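# Lift loaded sealant gun off hooks onto the table

## Task

Remove the sealant gun, with its cartridge loaded, from the two rack hooks and set it down on the table. Its cartridge must still be in it. It must end up resting on the table, away from the rack and not leaning on any other object. It must never drop more than a few centimetres, which usually means failure. Announce that you are done at the end.

## Robot and tools

Robot: two six-joint arms, left_arm and right_arm. Each has a two-finger parallel gripper and a wrist camera. Their URDF roots in the scene frame are: left_arm at (-0.002, +0.297, 0) m, quat_wxyz (+1.000, 0, 0, -0.018), which is a small yaw; right_arm at (+0.030, -0.299, 0) m, quat_wxyz (+1.000, 0, 0, 0). A camera stand is fixed to the floor behind the arms. The cameras are cam_head_left, cam_head_right, cam_high, cam_low, cam_left_wrist and cam_right_wrist, each 672x504 pixels.

Frame: all poses in results, and all offset axes, use the scene frame. Its origin is at table-top height, halfway between the two nominal bases. +x points away from the robots out over the table, +y points toward left_arm, and +z points up. Arm names do not tell you which side of an image an arm appears on. Positions are in metres and orientations are wxyz quaternions. A gripper's fingers point along its own +z and close along its own y. end_effector_position is the spot between the pads, roughly 1 cm back from the fingertips. Reported poses may be off by a few cm, more so at long reach.

Command row: a row is 14 numbers, each in [-1, 1]. The first seven are dx, dy, dz, rx, ry, rz, opening for left_arm, and the last seven are the same for right_arm. Always send all 14, even when only one arm moves. dx to rz are offsets, not poses. They are measured along the scene axes from that arm's Hand target as it stood when the call began, and the arm turns about the Hand target's position. rx, ry, rz together form a single rotation vector. On this scale 1.0 is 0.6 m or 180 degrees. Opening is absolute: +1 is fully open (0.093 m) and -1 is closed. Sending six zeros asks nothing new of that arm's pose. Its opening number is still obeyed, and 0 there means half-open, so repeat the current opening if you want the fingers left alone.

execute_actions(actions, cameras): actions is a list of actions. Each action holds up to 15 rows, one row per 1/30 s step, and lasts 0.5 s; a short action keeps its last row for the rest of the 15 steps. Every row of an action is an offset from the same start, and each new action starts again from the current Hand target, so repeating an offset keeps moving the arm. cameras takes a list of names, ["all"], or []. An empty actions list returns all images plus the scene number and task.

move(target, speed, blend, opening_speed, grip_force, blocking, cameras): target is one 14-number row or a list of up to 15 rows. Every row is an offset from the Hand targets at the start of the move; rows are not offsets from one another. The path is straight, and the whole move is capped at 10 s. speed is in m/s, from 0.002 to 2.9, with a default of 0.25; turning is limited to twice that value in rad/s. blend, in m, rounds corners between rows; 0 stops at each row. opening_speed is the rate of change on the -1..+1 scale per second, at least 0.2. grip_force is in N per pad, 10 to 50, and it persists until changed; below 50 the fingers close slowly. blocking=false returns after about 0.5 s while the move continues. The result adds a move: line giving the outcome (done, off_target, moving, held, fault) and any limits (paced, held). Moves do not avoid obstacles or the other arm, and faster moves overshoot more.

wait(seconds): lets the scene run, 0 to 3600 s. stop(): brakes a running move. zoom_image(camera, region): region is [x0, y0, x1, y1] in pixels, at most 504 wide and 504 high, taken from that camera's newest image. read_manual(section): licence texts only. finished_scene(scene): the scene number, 1 or 2; this ends the scene permanently.

Results: for each arm you get the Hand target (the commanded pose after clipping, which the next offsets count from), end_effector_position and end_effector_quat_wxyz, and grip_measured. Joint positions end with the finger gap in m. Joint velocities may simply say they are within noise. Joint torques are noisy and offset, and joints 1 to 3 wrap at ±28 N m. You also get Tool commands, step readings of position during actions, and MOTOR HOT or FAULT lines.

Arm behaviour: each step clips orientation to within 40 degrees of the measured one. Friction and weight can leave the gripper short, low or tilted. Small moves may not happen or may go the wrong way. After each move, check where the gripper ended up and how it points, correct any tilt, and send the remaining gap as a new offset. To release a push, command the target back past the gripper. Keep paths away from an arm's own base, because the elbow can whip around.

Gripping: the pads meet at a grip_measured of about -0.94, and each mm of object width adds about 0.0208. For a firm hold on a rigid object, send a number at least 0.41 below the reading that matches its width. Keep re-sending that number to hold, and send a number well above the width reading to let go. A closed reading alone does not prove that something is held. Each gripper's reading may be up to 0.02 high. Pads squeeze with roughly 50 to 65 N.

Avoid: dropping the gun or releasing it while it is moving; fast contact or slamming into the rack or table; pressing targets far past contact; letting the arms, grippers or wrist cameras touch one another, or closing one gripper on the other's fingers; straining the camera cables; and leaving anything off the table. Loose objects may occasionally get nudged. Motors heat up when holding loads, when stretched out, or when pushing: at 75 °C a warning appears, at 90 °C the arm folds and stops working, and at 100 °C it goes limp. Simulated time keeps running while you think.

Each tool is called after "Emit:" by a JSON object that holds its "op" and its "data".

## Session

Emit:
{"op": "execute_actions", "data": {"actions": []}}

Scene clock: 0.00 s.
left_arm: end_effector_position=(+0.3916, +0.2771, +0.0979) grip_measured=+1.000 end_effector_quat_wxyz=(+0.588, -0.004, +0.808, +0.048) | right_arm: end_effector_position=(+0.4235, -0.2754, +0.0708) grip_measured=+1.000 end_effector_quat_wxyz=(+0.546, -0.031, +0.837, -0.026)
Joint positions: left_arm=[-0.106 1.567 0.377 0.873 -0.218 0.005 0.093] | right_arm=[0.107 1.613 0.398 0.798 0.107 -0.037 0.093]
Joint velocities: within noise
Joint torques (N m): no reading
Heat: left arm: 35 °C; right arm: 34 °C.
Hand target: left_arm +0.3948, +0.2766, +0.1052; +0.596, -0.006, +0.801, +0.047 | right_arm +0.4271, -0.2750, +0.0781; +0.556, -0.030, +0.830, -0.025
Tool commands: left_gripper/opening=+1.0 right_gripper/opening=+1.0

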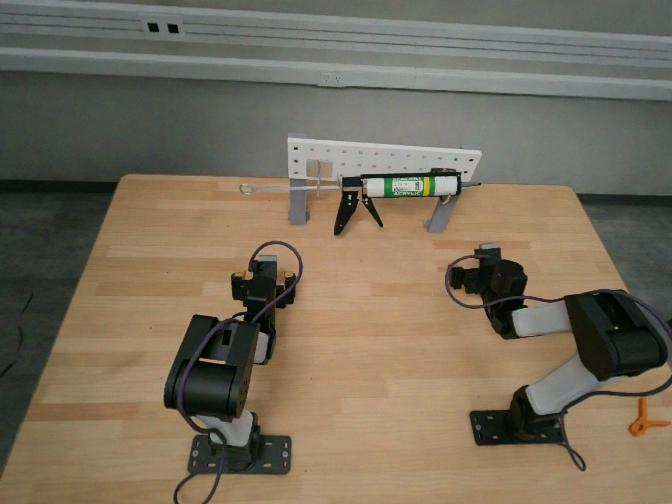

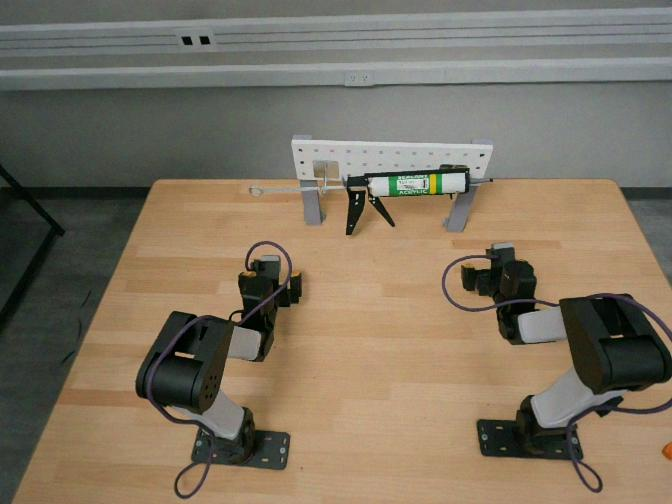

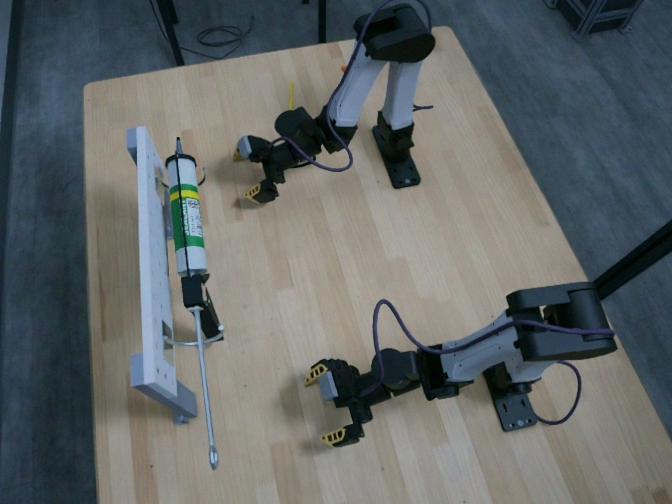

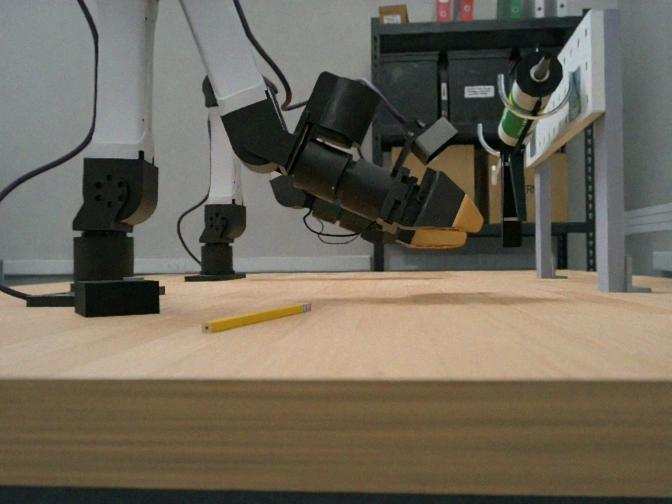

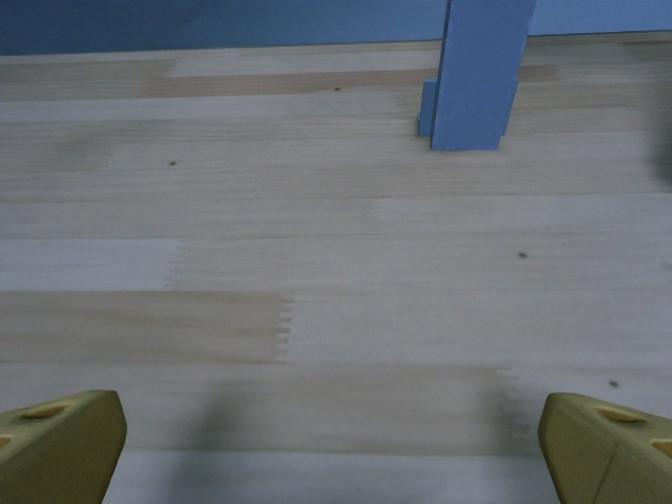

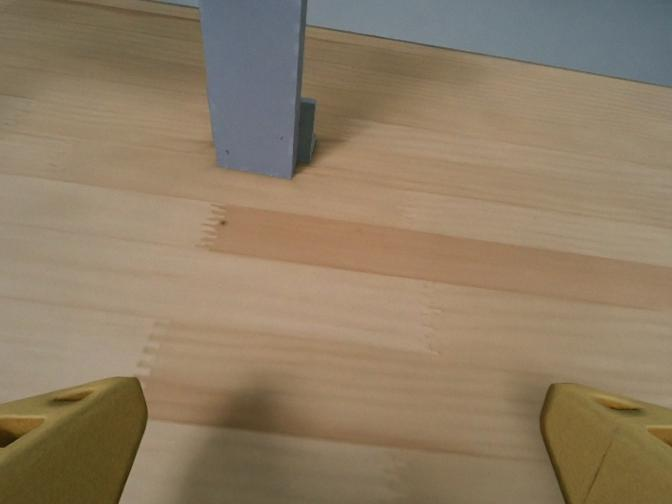

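Emit:
{"op": "zoom_image", "data": {"camera": "cam_head_left", "region": [220, 120, 500, 260]}}

Emit:
{"op": "zoom_image", "data": {"camera": "cam_high", "region": [80, 110, 300, 480]}}

Emit:
{"op": "zoom_image", "data": {"camera": "cam_low", "region": [400, 0, 672, 300]}}

Emit:
{"op": "zoom_image", "data": {"camera": "cam_head_right", "region": [230, 120, 510, 260]}}

Scaled by 1.800.

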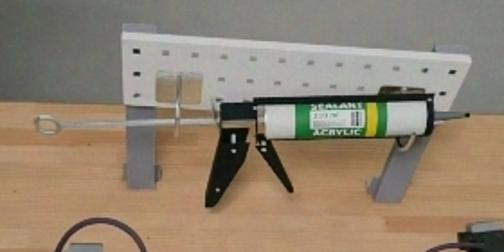

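Scaled by 1.362.

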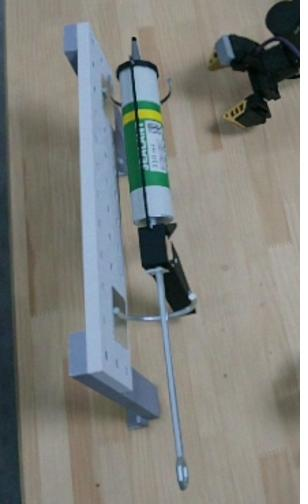

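Scaled by 1.680.

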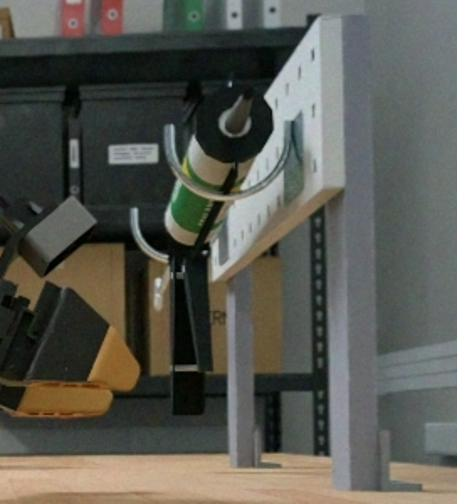

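Scaled by 1.800.

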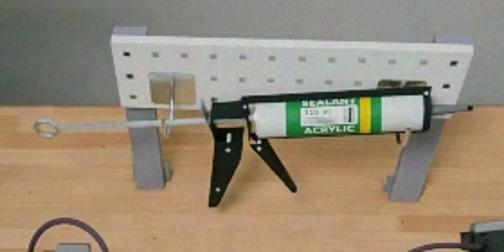

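Emit:
{"op": "move", "data": {"target": [0,0,0,0,0,0,1,-0.0785,0.2917,0.2865,0.518,-0.0967,-0.1003,1], "cameras": ["all"]}}

Scene clock: 6.13 s.
left_arm: end_effector_position=(+0.3916, +0.2771, +0.0979) grip_measured=+1.000 end_effector_quat_wxyz=(+0.588, -0.004, +0.808, +0.048) | right_arm: end_effector_position=(+0.3774, -0.1044, +0.2380) grip_measured=+1.000 end_effector_quat_wxyz=(+0.501, +0.496, +0.516, +0.487)
Joint positions: left_arm=[-0.106 1.567 0.377 0.873 -0.218 0.005 0.093] | right_arm=[0.827 1.391 0.616 0.739 0.82 1.563 0.093]
Joint torques (N m): left_arm=[-0.34 -5.11 5.49 1.88 -0.04 -0.01] | right_arm=[0.39 -4.27 9.21 2.2 0.16 0.07]
Heat: left arm: 36 °C; right arm: 35 °C.
Hand target: left_arm +0.3948, +0.2766, +0.1052; +0.596, -0.006, +0.801, +0.047 | right_arm +0.3800, -0.1000, +0.2502; +0.500, +0.500, +0.500, +0.500
Off the commanded pose: left_arm 0.008 m, 1 deg | right_arm 0.013 m, 2 deg.
move: off_target (right_arm)

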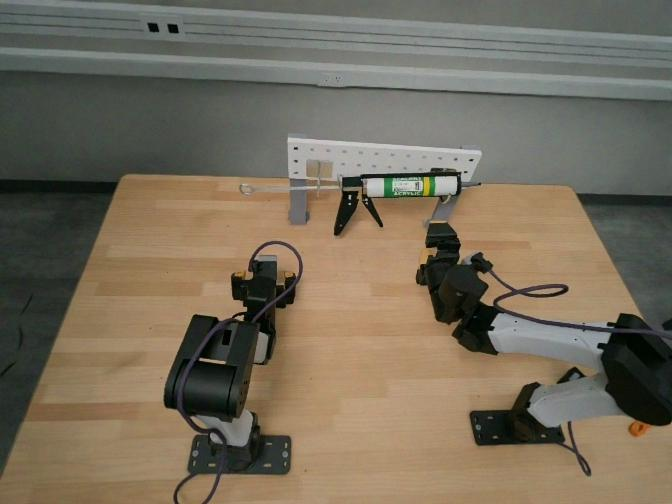

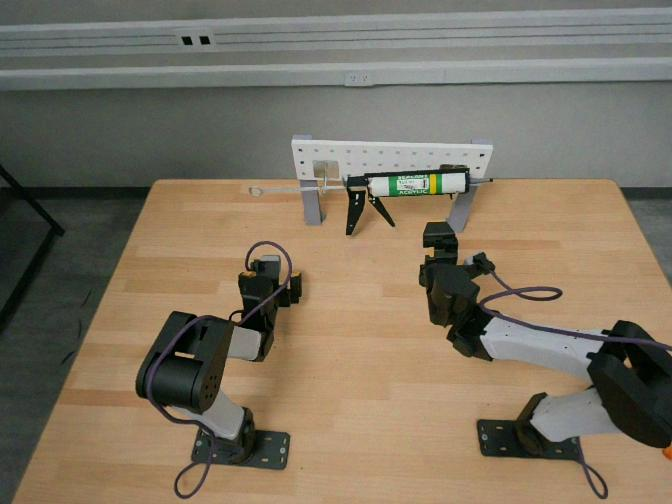

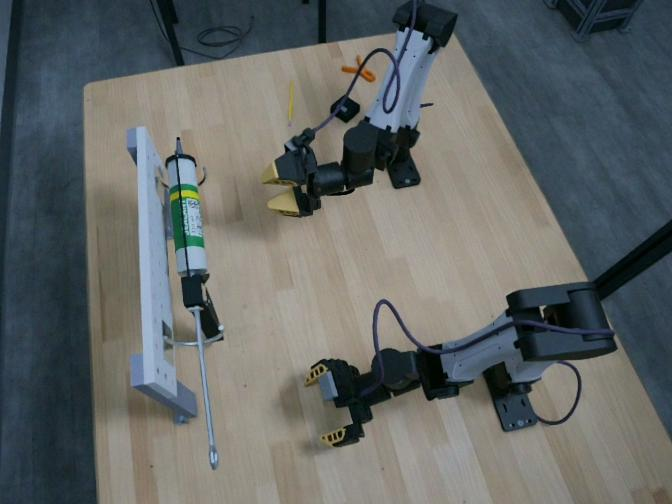

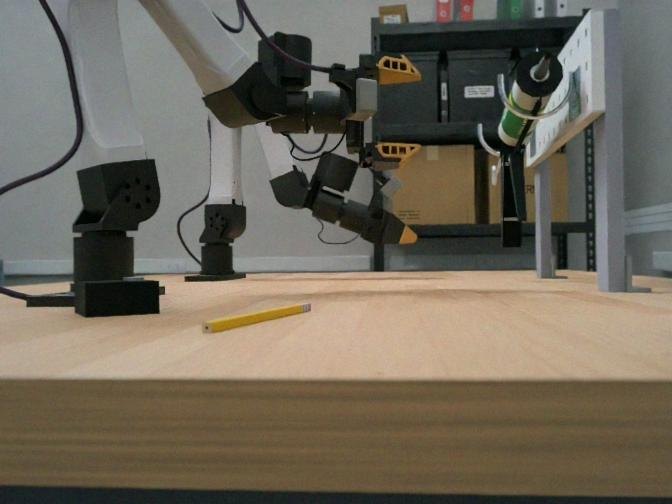

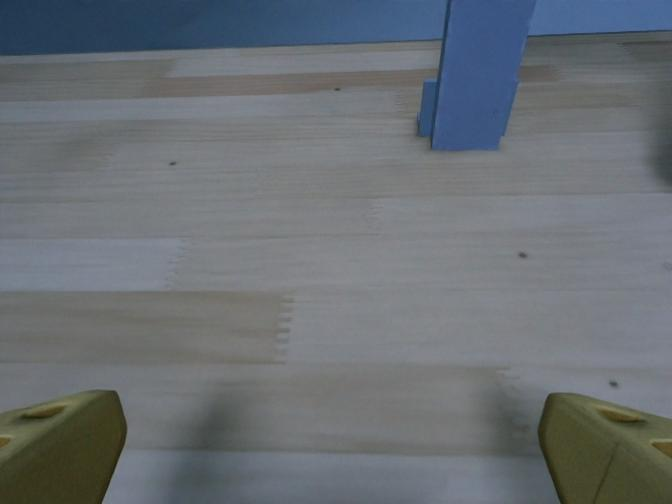

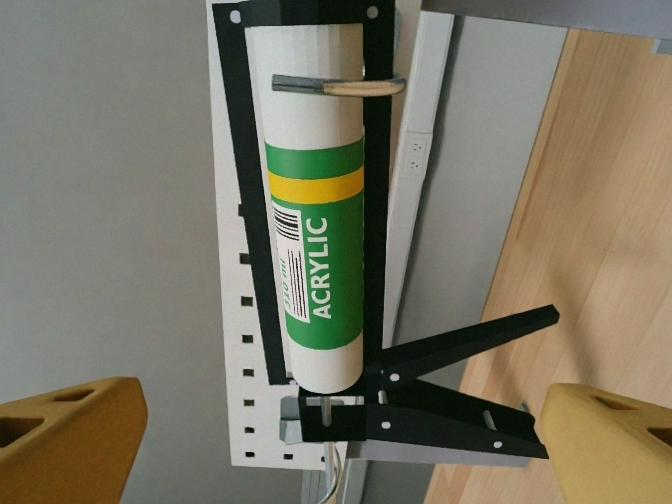

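Emit:
{"op": "move", "data": {"target": [0,0,0,0,0,0,1,0.08,0.098,0.02,0,0,0,1], "cameras": ["all"]}}

Scene clock: 8.73 s.
left_arm: end_effector_position=(+0.3916, +0.2771, +0.0979) grip_measured=+1.000 end_effector_quat_wxyz=(+0.588, -0.004, +0.808, +0.048) | right_arm: end_effector_position=(+0.4244, -0.0437, +0.2542) grip_measured=+1.000 end_effector_quat_wxyz=(+0.499, +0.495, +0.511, +0.495)
Joint positions: left_arm=[-0.106 1.567 0.377 0.873 -0.218 0.005 0.093] | right_arm=[0.845 1.659 0.928 0.714 0.832 1.564 0.093]
Joint torques (N m): left_arm=[-0.34 -5.09 5.49 1.88 -0.05 0] | right_arm=[-0.1 -6.38 9.17 2.04 0.1 0.05]
Heat: left arm: 36 °C; right arm: 35 °C.
Hand target: left_arm +0.3948, +0.2766, +0.1052; +0.596, -0.006, +0.801, +0.047 | right_arm +0.4280, -0.0413, +0.2621; +0.500, +0.500, +0.500, +0.500
Off the commanded pose: left_arm 0.008 m, 1 deg | right_arm 0.009 m, 1 deg.
move: done

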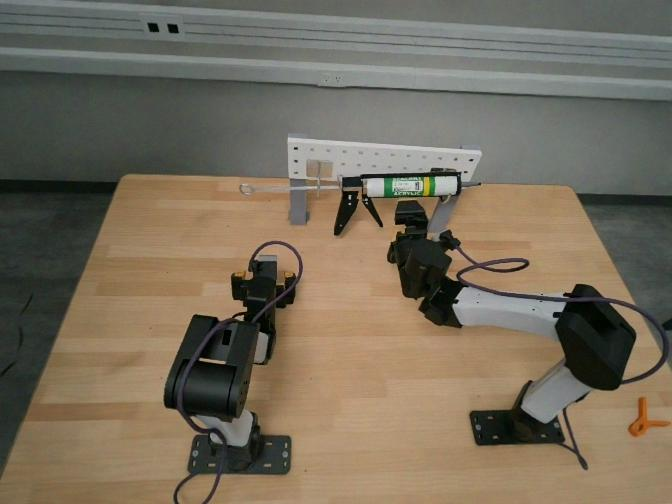

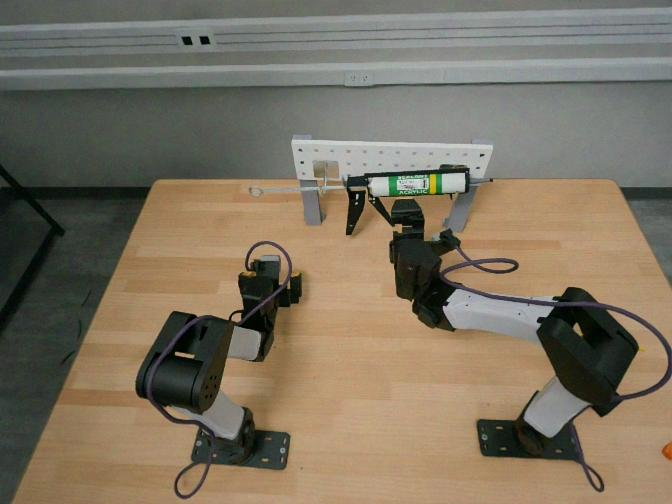

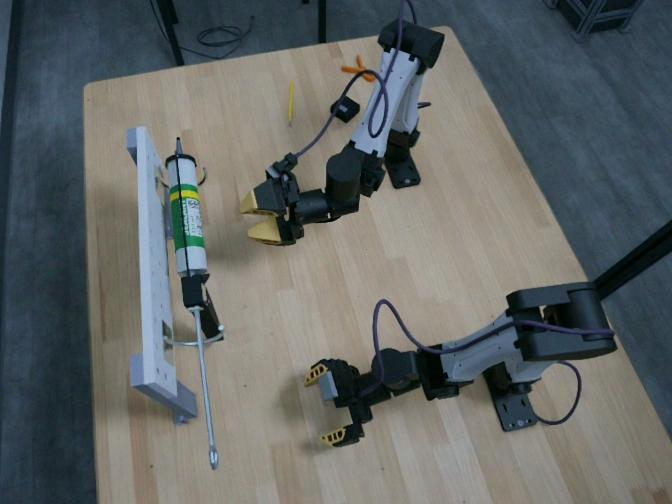

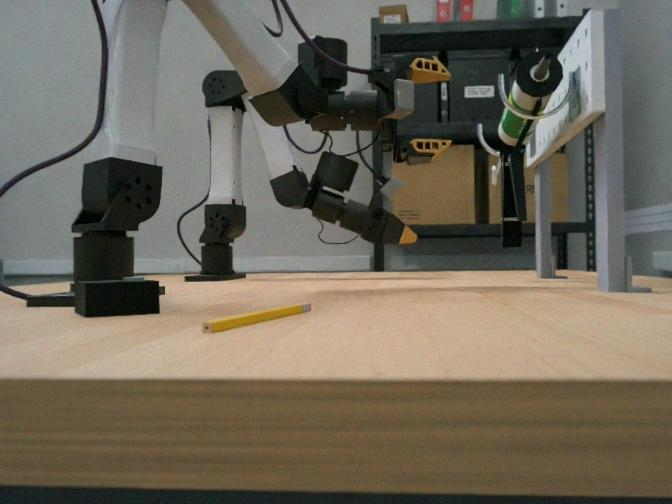

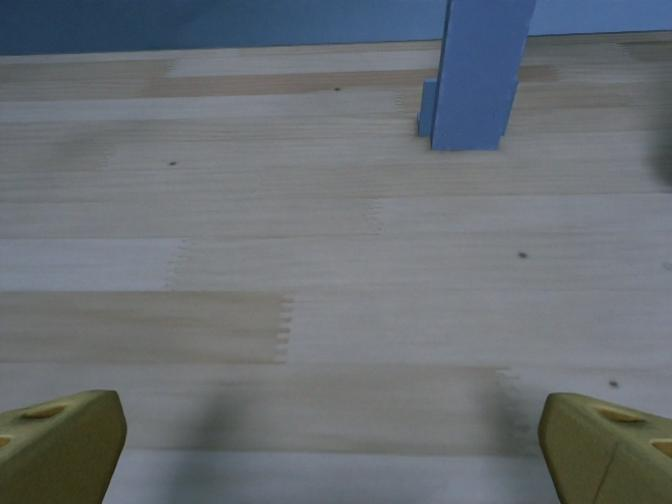

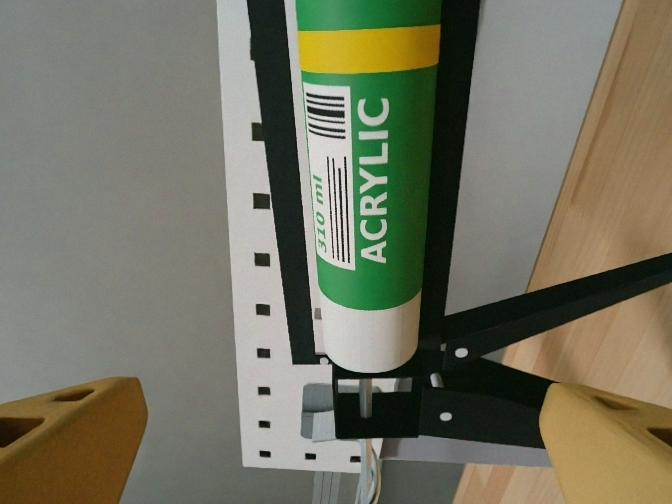

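Emit:
{"op": "move", "data": {"target": [[0,0,0,0,0,0,1,0.0,0.031,-0.012,0,0,0,1],[0,0,0,0,0,0,1,0.12,0.031,-0.012,0,0,0,1]], "speed": 0.12, "blend": 0.01, "cameras": ["all"]}}

Scene clock: 10.93 s.
left_arm: end_effector_position=(+0.3916, +0.2771, +0.0979) grip_measured=+1.000 end_effector_quat_wxyz=(+0.588, -0.004, +0.808, +0.048) | right_arm: end_effector_position=(+0.4945, -0.0253, +0.2480) grip_measured=+1.000 end_effector_quat_wxyz=(+0.502, +0.499, +0.507, +0.492)
Joint positions: left_arm=[-0.106 1.567 0.377 0.873 -0.218 0.005 0.093] | right_arm=[0.748 1.893 1.19 0.687 0.748 1.564 0.093]
Joint torques (N m): left_arm=[-0.35 -5.09 5.49 1.88 -0.05 -0.01] | right_arm=[-0.62 -8.31 9.35 2.2 -0.02 0.08]
Heat: left arm: 36 °C; right arm: 36 °C.
Hand target: left_arm +0.3948, +0.2766, +0.1052; +0.596, -0.006, +0.801, +0.047 | right_arm +0.5000, -0.0226, +0.2549; +0.500, +0.500, +0.500, +0.500
Off the commanded pose: left_arm 0.008 m, 1 deg | right_arm 0.009 m, 1 deg.
move: done

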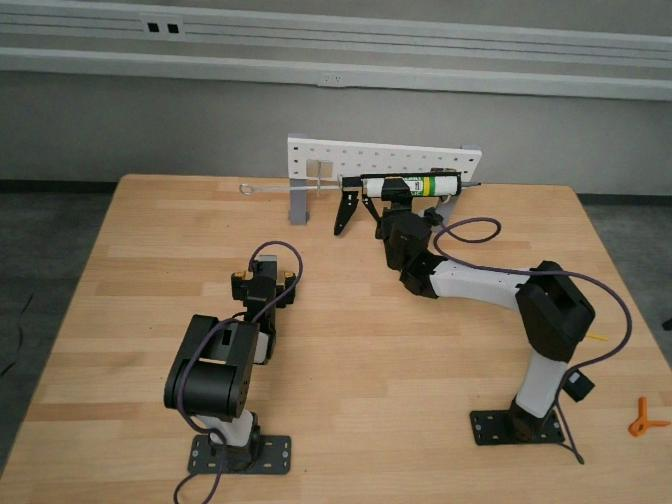

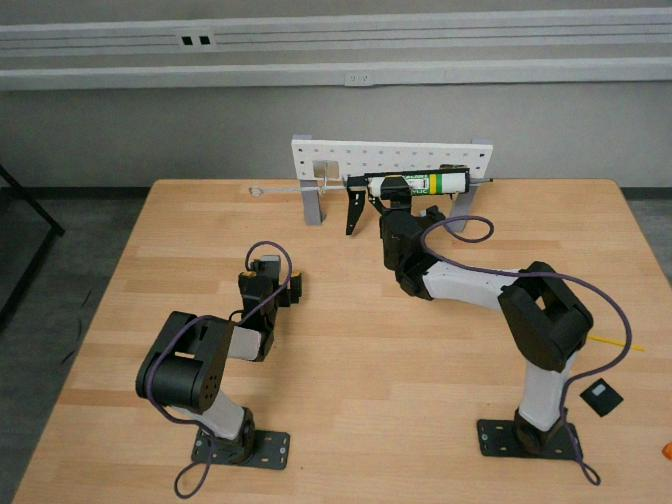

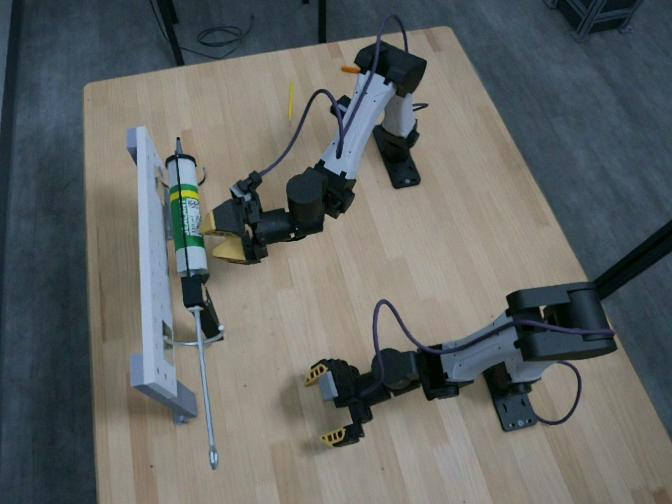

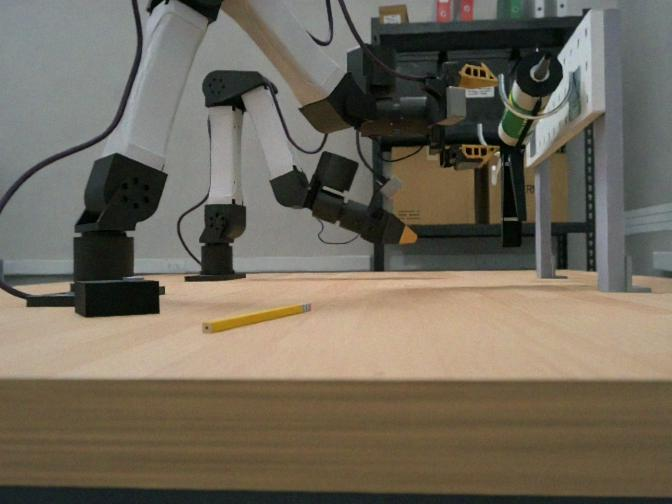

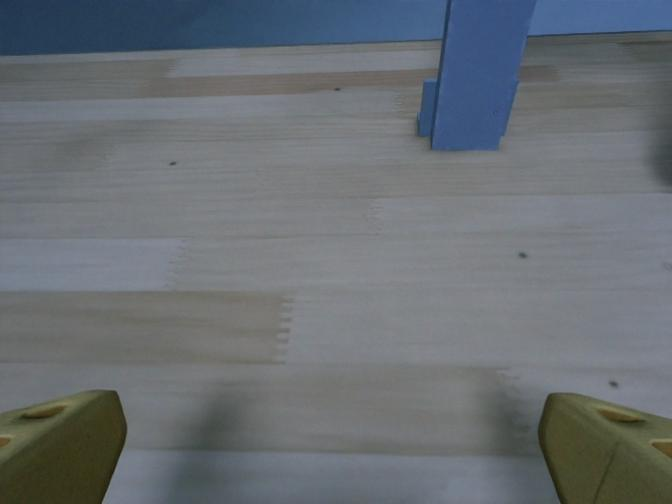

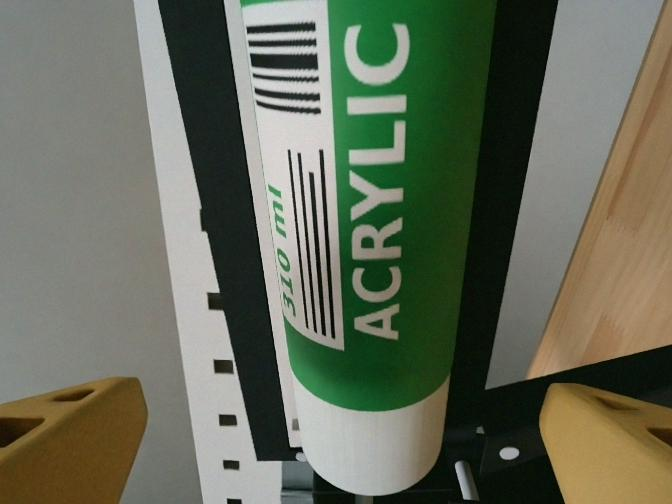

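Emit:
{"op": "zoom_image", "data": {"camera": "cam_right_wrist", "region": [130, 150, 634, 504]}}

Emit:
{"op": "zoom_image", "data": {"camera": "cam_low", "region": [400, 20, 620, 260]}}

Emit:
{"op": "zoom_image", "data": {"camera": "cam_high", "region": [110, 120, 290, 300]}}

Scaled by 1.000.

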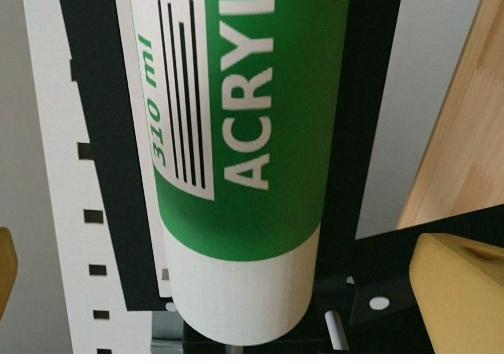

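Scaled by 2.100.

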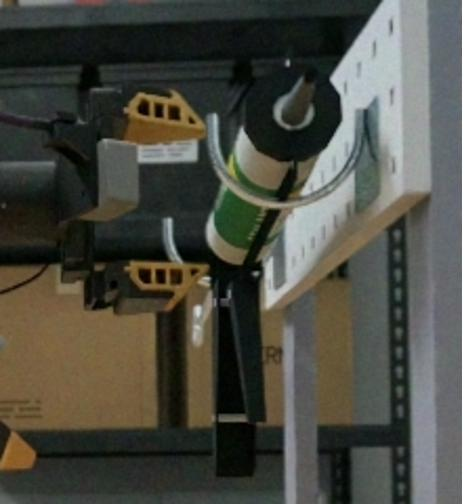

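Scaled by 2.800.

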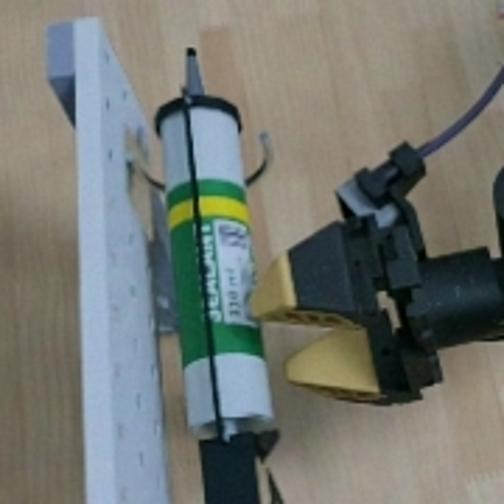

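Emit:
{"op": "move", "data": {"target": [0,0,0,0,0,0,1,0.0,-0.018,-0.011,0,0,0,1], "speed": 0.1, "cameras": ["cam_right_wrist","cam_low"]}}

Scene clock: 12.63 s.
left_arm: end_effector_position=(+0.3916, +0.2771, +0.0979) grip_measured=+1.000 end_effector_quat_wxyz=(+0.588, -0.004, +0.808, +0.048) | right_arm: end_effector_position=(+0.5000, -0.0314, +0.2496) grip_measured=+1.000 end_effector_quat_wxyz=(+0.502, +0.499, +0.504, +0.495)
Joint positions: left_arm=[-0.106 1.567 0.377 0.873 -0.218 0.005 0.093] | right_arm=[0.728 1.894 1.19 0.696 0.729 1.564 0.093]
Joint torques (N m): left_arm=[-0.35 -5.11 5.5 1.88 -0.05 -0.01] | right_arm=[-0.4 -9.42 5.22 2.39 -0.05 0.04]
Heat: left arm: 36 °C; right arm: 36 °C.
Hand target: left_arm +0.3948, +0.2766, +0.1052; +0.596, -0.006, +0.801, +0.047 | right_arm +0.5001, -0.0335, +0.2481; +0.500, +0.500, +0.500, +0.500
Off the commanded pose: left_arm 0.008 m, 1 deg | right_arm 0.002 m, 1 deg.
move: done
Images, in order (width x height): cam_low 672x504, cam_right_wrist 672x504.

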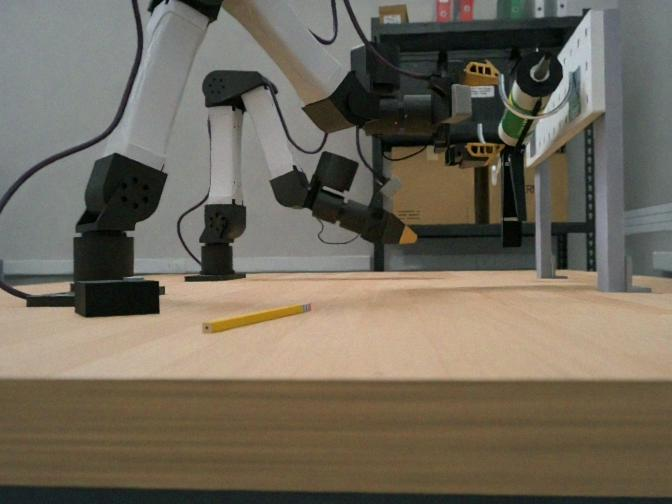

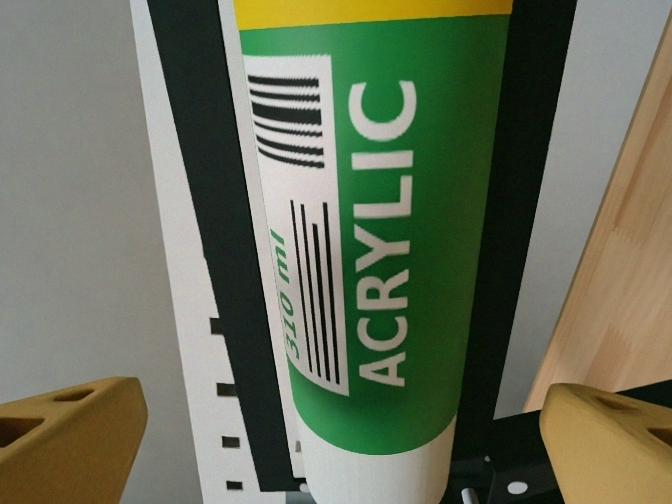

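Emit:
{"op": "move", "data": {"target": [0,0,0,0,0,0,1,-0.01,-0.004,-0.018,0,0,0,1], "speed": 0.1, "cameras": ["cam_right_wrist","cam_low"]}}

Scene clock: 13.80 s.
left_arm: end_effector_position=(+0.3916, +0.2771, +0.0979) grip_measured=+1.000 end_effector_quat_wxyz=(+0.588, -0.004, +0.808, +0.048) | right_arm: end_effector_position=(+0.4954, -0.0354, +0.2375) grip_measured=+1.000 end_effector_quat_wxyz=(+0.501, +0.499, +0.505, +0.494)
Joint positions: left_arm=[-0.106 1.567 0.377 0.873 -0.218 0.005 0.093] | right_arm=[0.728 1.894 1.139 0.745 0.728 1.565 0.093]
Joint torques (N m): left_arm=[-0.34 -5.09 5.49 1.88 -0.05 -0.01] | right_arm=[-0.06 -9.24 5.19 2.33 -0.04 0.05]
Heat: left arm: 37 °C; right arm: 37 °C.
Hand target: left_arm +0.3948, +0.2766, +0.1052; +0.596, -0.006, +0.801, +0.047 | right_arm +0.4941, -0.0359, +0.2373; +0.500, +0.500, +0.500, +0.500
Off the commanded pose: left_arm 0.008 m, 1 deg | right_arm 0.001 m, 1 deg.
move: done
Images, in order (width x height): cam_low 672x504, cam_right_wrist 672x504.

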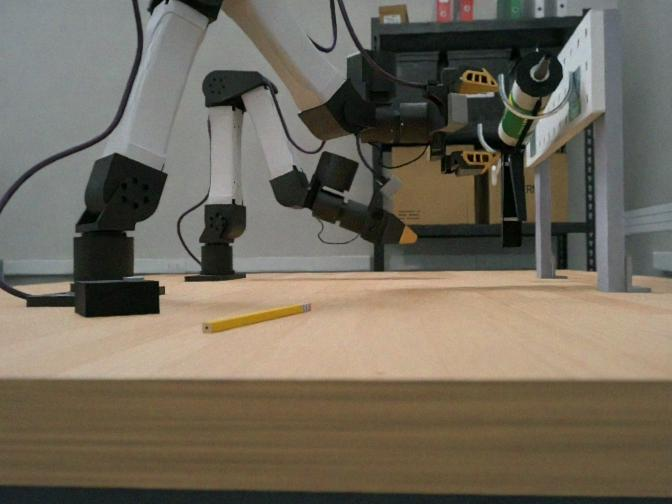

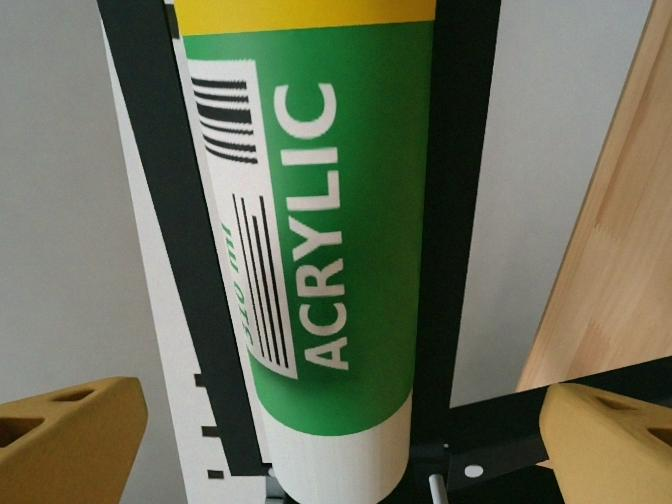

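Emit:
{"op": "move", "data": {"target": [0,0,0,0,0,0,1,0.01,-0.004,0.018,0,0,0,1], "speed": 0.1, "cameras": ["cam_right_wrist","cam_low"]}}

Scene clock: 14.77 s.
left_arm: end_effector_position=(+0.3916, +0.2771, +0.0979) grip_measured=+1.000 end_effector_quat_wxyz=(+0.588, -0.004, +0.808, +0.048) | right_arm: end_effector_position=(+0.4974, -0.0375, +0.2334) grip_measured=+1.000 end_effector_quat_wxyz=(+0.501, +0.499, +0.512, +0.488)
Joint positions: left_arm=[-0.106 1.567 0.377 0.873 -0.218 0.005 0.093] | right_arm=[0.721 1.894 1.139 0.724 0.719 1.565 0.093]
Joint torques (N m): left_arm=[-0.35 -5.11 5.49 1.88 -0.04 -0.01] | right_arm=[-0.65 -10.51 8.31 2.14 -0.04 0.04]
Heat: left arm: 37 °C; right arm: 37 °C.
Hand target: left_arm +0.3948, +0.2766, +0.1052; +0.596, -0.006, +0.801, +0.047 | right_arm +0.5000, -0.0382, +0.2482; +0.500, +0.500, +0.500, +0.500
Off the commanded pose: left_arm 0.008 m, 1 deg | right_arm 0.015 m, 2 deg.
move: off_target (right_arm)
Images, in order (width x height): cam_low 672x504, cam_right_wrist 672x504.

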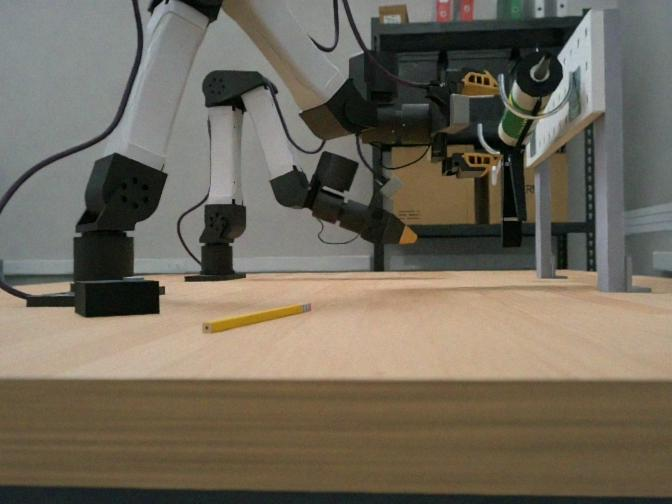

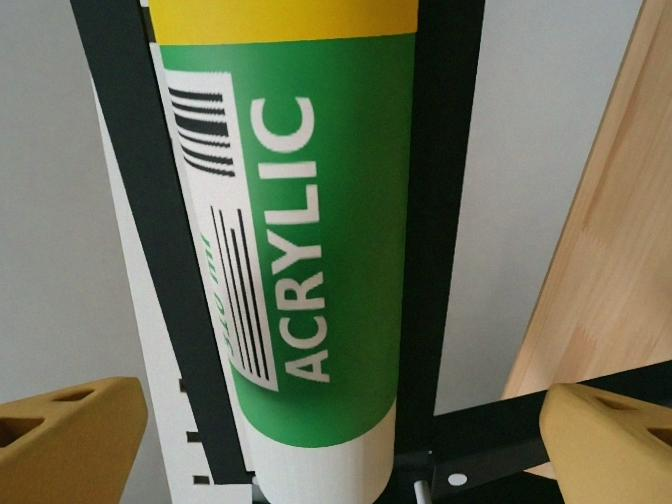

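Emit:
{"op": "move", "data": {"target": [0,0,0,0,0,0,1,0.0,-0.0,0.015,0,0,0,1], "speed": 0.1, "cameras": ["cam_right_wrist"]}}

Scene clock: 15.70 s.
left_arm: end_effector_position=(+0.3916, +0.2771, +0.0979) grip_measured=+1.000 end_effector_quat_wxyz=(+0.588, -0.004, +0.808, +0.048) | right_arm: end_effector_position=(+0.4971, -0.0377, +0.2269) grip_measured=+1.000 end_effector_quat_wxyz=(+0.500, +0.500, +0.524, +0.476)
Joint positions: left_arm=[-0.106 1.567 0.377 0.873 -0.218 0.005 0.093] | right_arm=[0.721 1.894 1.139 0.692 0.719 1.565 0.093]
Joint torques (N m): left_arm=[-0.35 -5.11 5.5 1.88 -0.05 -0.01] | right_arm=[-0.51 -11.9 9.77 2.11 -0.01 0.07]
Heat: left arm: 37 °C; right arm: 38 °C.
Hand target: left_arm +0.3948, +0.2766, +0.1052; +0.596, -0.006, +0.801, +0.047 | right_arm +0.5000, -0.0382, +0.2572; +0.500, +0.500, +0.500, +0.500
Off the commanded pose: left_arm 0.008 m, 1 deg | right_arm 0.030 m, 4 deg.
move: off_target (right_arm)

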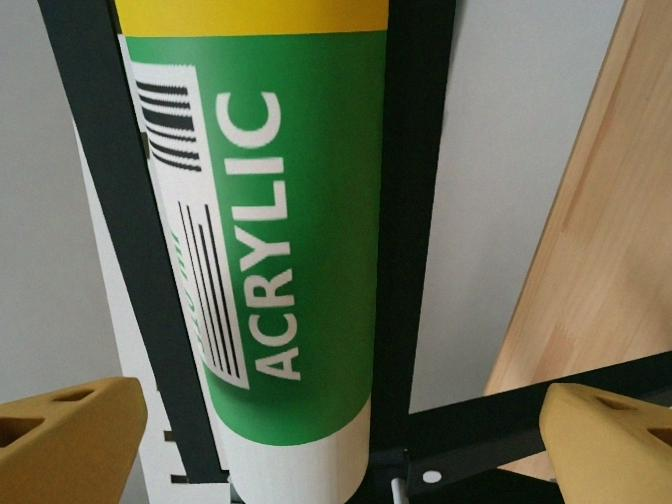

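Emit:
{"op": "move", "data": {"target": [0,0,0,0,0,0,1,-0.117,-0.0,0.015,0,0,0,1], "speed": 0.2}}

Emit:
{"op": "move", "data": {"target": [0,0,0,0,0,0,1,0.142,0.004,-0.022,0,0,0,1], "speed": 0.12, "cameras": ["cam_right_wrist","cam_low"]}}

Scene clock: 17.13 s.
left_arm: end_effector_position=(+0.3916, +0.2771, +0.0979) grip_measured=+1.000 end_effector_quat_wxyz=(+0.588, -0.004, +0.808, +0.048) | right_arm: end_effector_position=(+0.4352, -0.0350, +0.2582) grip_measured=+1.000 end_effector_quat_wxyz=(+0.500, +0.497, +0.510, +0.493)
Joint positions: left_arm=[-0.106 1.567 0.377 0.873 -0.218 0.005 0.093] | right_arm=[0.84 1.703 0.997 0.686 0.833 1.566 0.093]
Joint torques (N m): left_arm=[-0.35 -5.09 5.49 1.88 -0.05 -0.01] | right_arm=[0.27 -10.15 5.61 2.12 0.15 0.09]
Heat: left arm: 37 °C; right arm: 38 °C.
Hand target: left_arm +0.3948, +0.2766, +0.1052; +0.596, -0.006, +0.801, +0.047 | right_arm +0.4298, -0.0382, +0.2662; +0.500, +0.500, +0.500, +0.500
Off the commanded pose: left_arm 0.008 m, 1 deg | right_arm 0.010 m, 1 deg.
move: done

Scene clock: 18.60 s.
left_arm: end_effector_position=(+0.3916, +0.2771, +0.0979) grip_measured=+1.000 end_effector_quat_wxyz=(+0.588, -0.004, +0.808, +0.048) | right_arm: end_effector_position=(+0.5095, -0.0385, +0.2455) grip_measured=+1.000 end_effector_quat_wxyz=(+0.501, +0.500, +0.508, +0.491)
Joint positions: left_arm=[-0.106 1.567 0.377 0.873 -0.218 0.005 0.093] | right_arm=[0.7 1.905 1.199 0.687 0.7 1.566 0.093]
Joint torques (N m): left_arm=[-0.35 -5.11 5.49 1.88 -0.04 -0.01] | right_arm=[-0.49 -8.5 9.26 2.21 -0.05 0.1]
Heat: left arm: 37 °C; right arm: 39 °C.
Hand target: left_arm +0.3948, +0.2766, +0.1052; +0.596, -0.006, +0.801, +0.047 | right_arm +0.5151, -0.0359, +0.2530; +0.500, +0.500, +0.500, +0.500
Off the commanded pose: left_arm 0.008 m, 1 deg | right_arm 0.010 m, 1 deg.
move: done
Images, in order (width x height): cam_low 672x504, cam_right_wrist 672x504.

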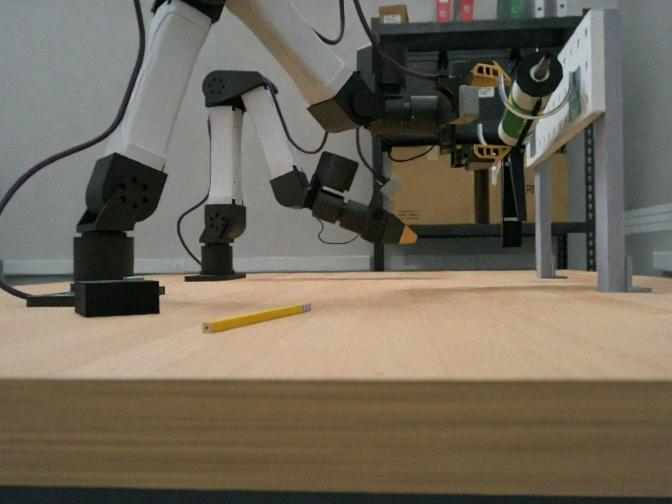

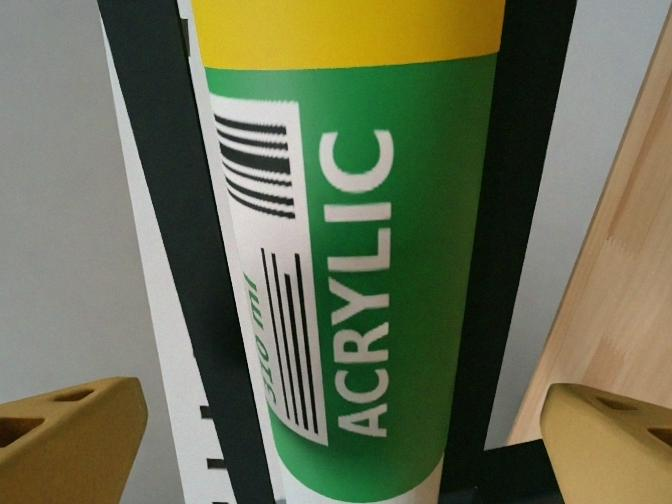

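Emit:
{"op": "move", "data": {"target": [0,0,0,0,0,0,1,0.035,0.001,-0.004,0,0,0,1], "speed": 0.1, "cameras": ["cam_right_wrist","cam_low","cam_high"]}}

Scene clock: 19.63 s.
left_arm: end_effector_position=(+0.3916, +0.2771, +0.0979) grip_measured=+1.000 end_effector_quat_wxyz=(+0.588, -0.004, +0.808, +0.048) | right_arm: end_effector_position=(+0.5305, -0.0378, +0.2441) grip_measured=+1.000 end_effector_quat_wxyz=(+0.501, +0.500, +0.507, +0.493)
Joint positions: left_arm=[-0.106 1.567 0.377 0.873 -0.218 0.005 0.093] | right_arm=[0.669 1.966 1.276 0.674 0.67 1.566 0.093]
Joint torques (N m): left_arm=[-0.35 -5.09 5.49 1.88 -0.04 -0.01] | right_arm=[-0.59 -8.88 9.43 2.19 0.03 0.05]
Heat: left arm: 37 °C; right arm: 39 °C.
Hand target: left_arm +0.3948, +0.2766, +0.1052; +0.596, -0.006, +0.801, +0.047 | right_arm +0.5360, -0.0352, +0.2506; +0.500, +0.500, +0.500, +0.500
Off the commanded pose: left_arm 0.008 m, 1 deg | right_arm 0.009 m, 1 deg.
move: done
Images, in order (width x height): cam_high 672x504, cam_low 672x504, cam_right_wrist 672x504.

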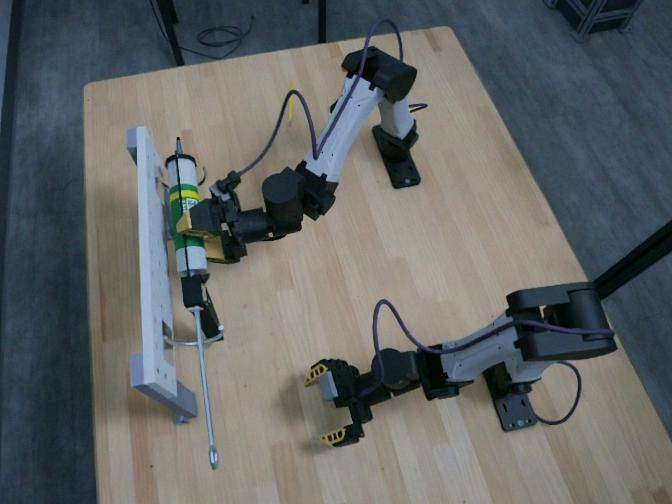

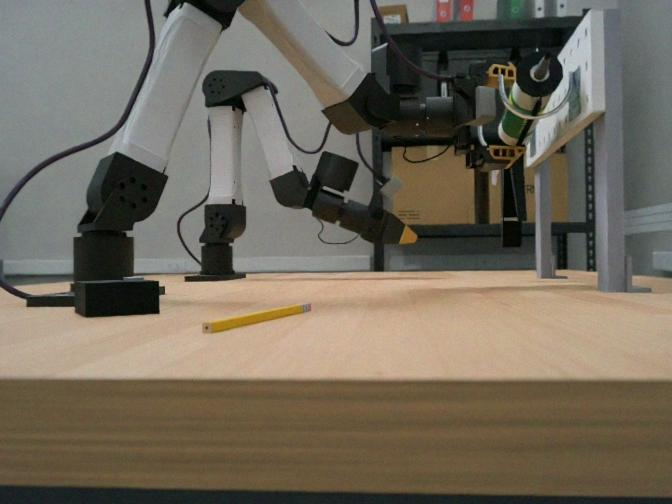

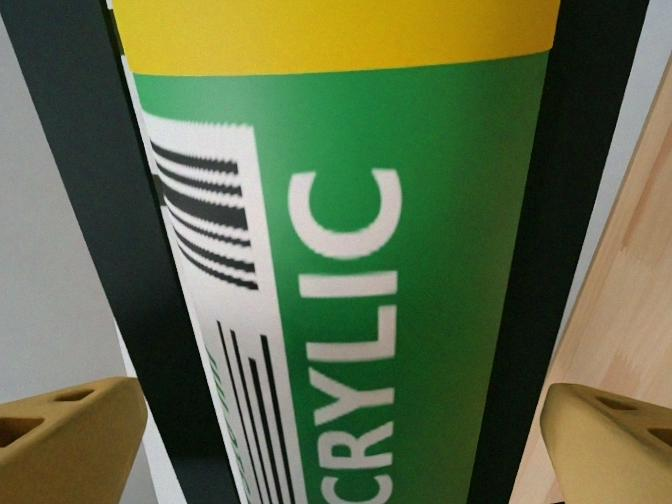

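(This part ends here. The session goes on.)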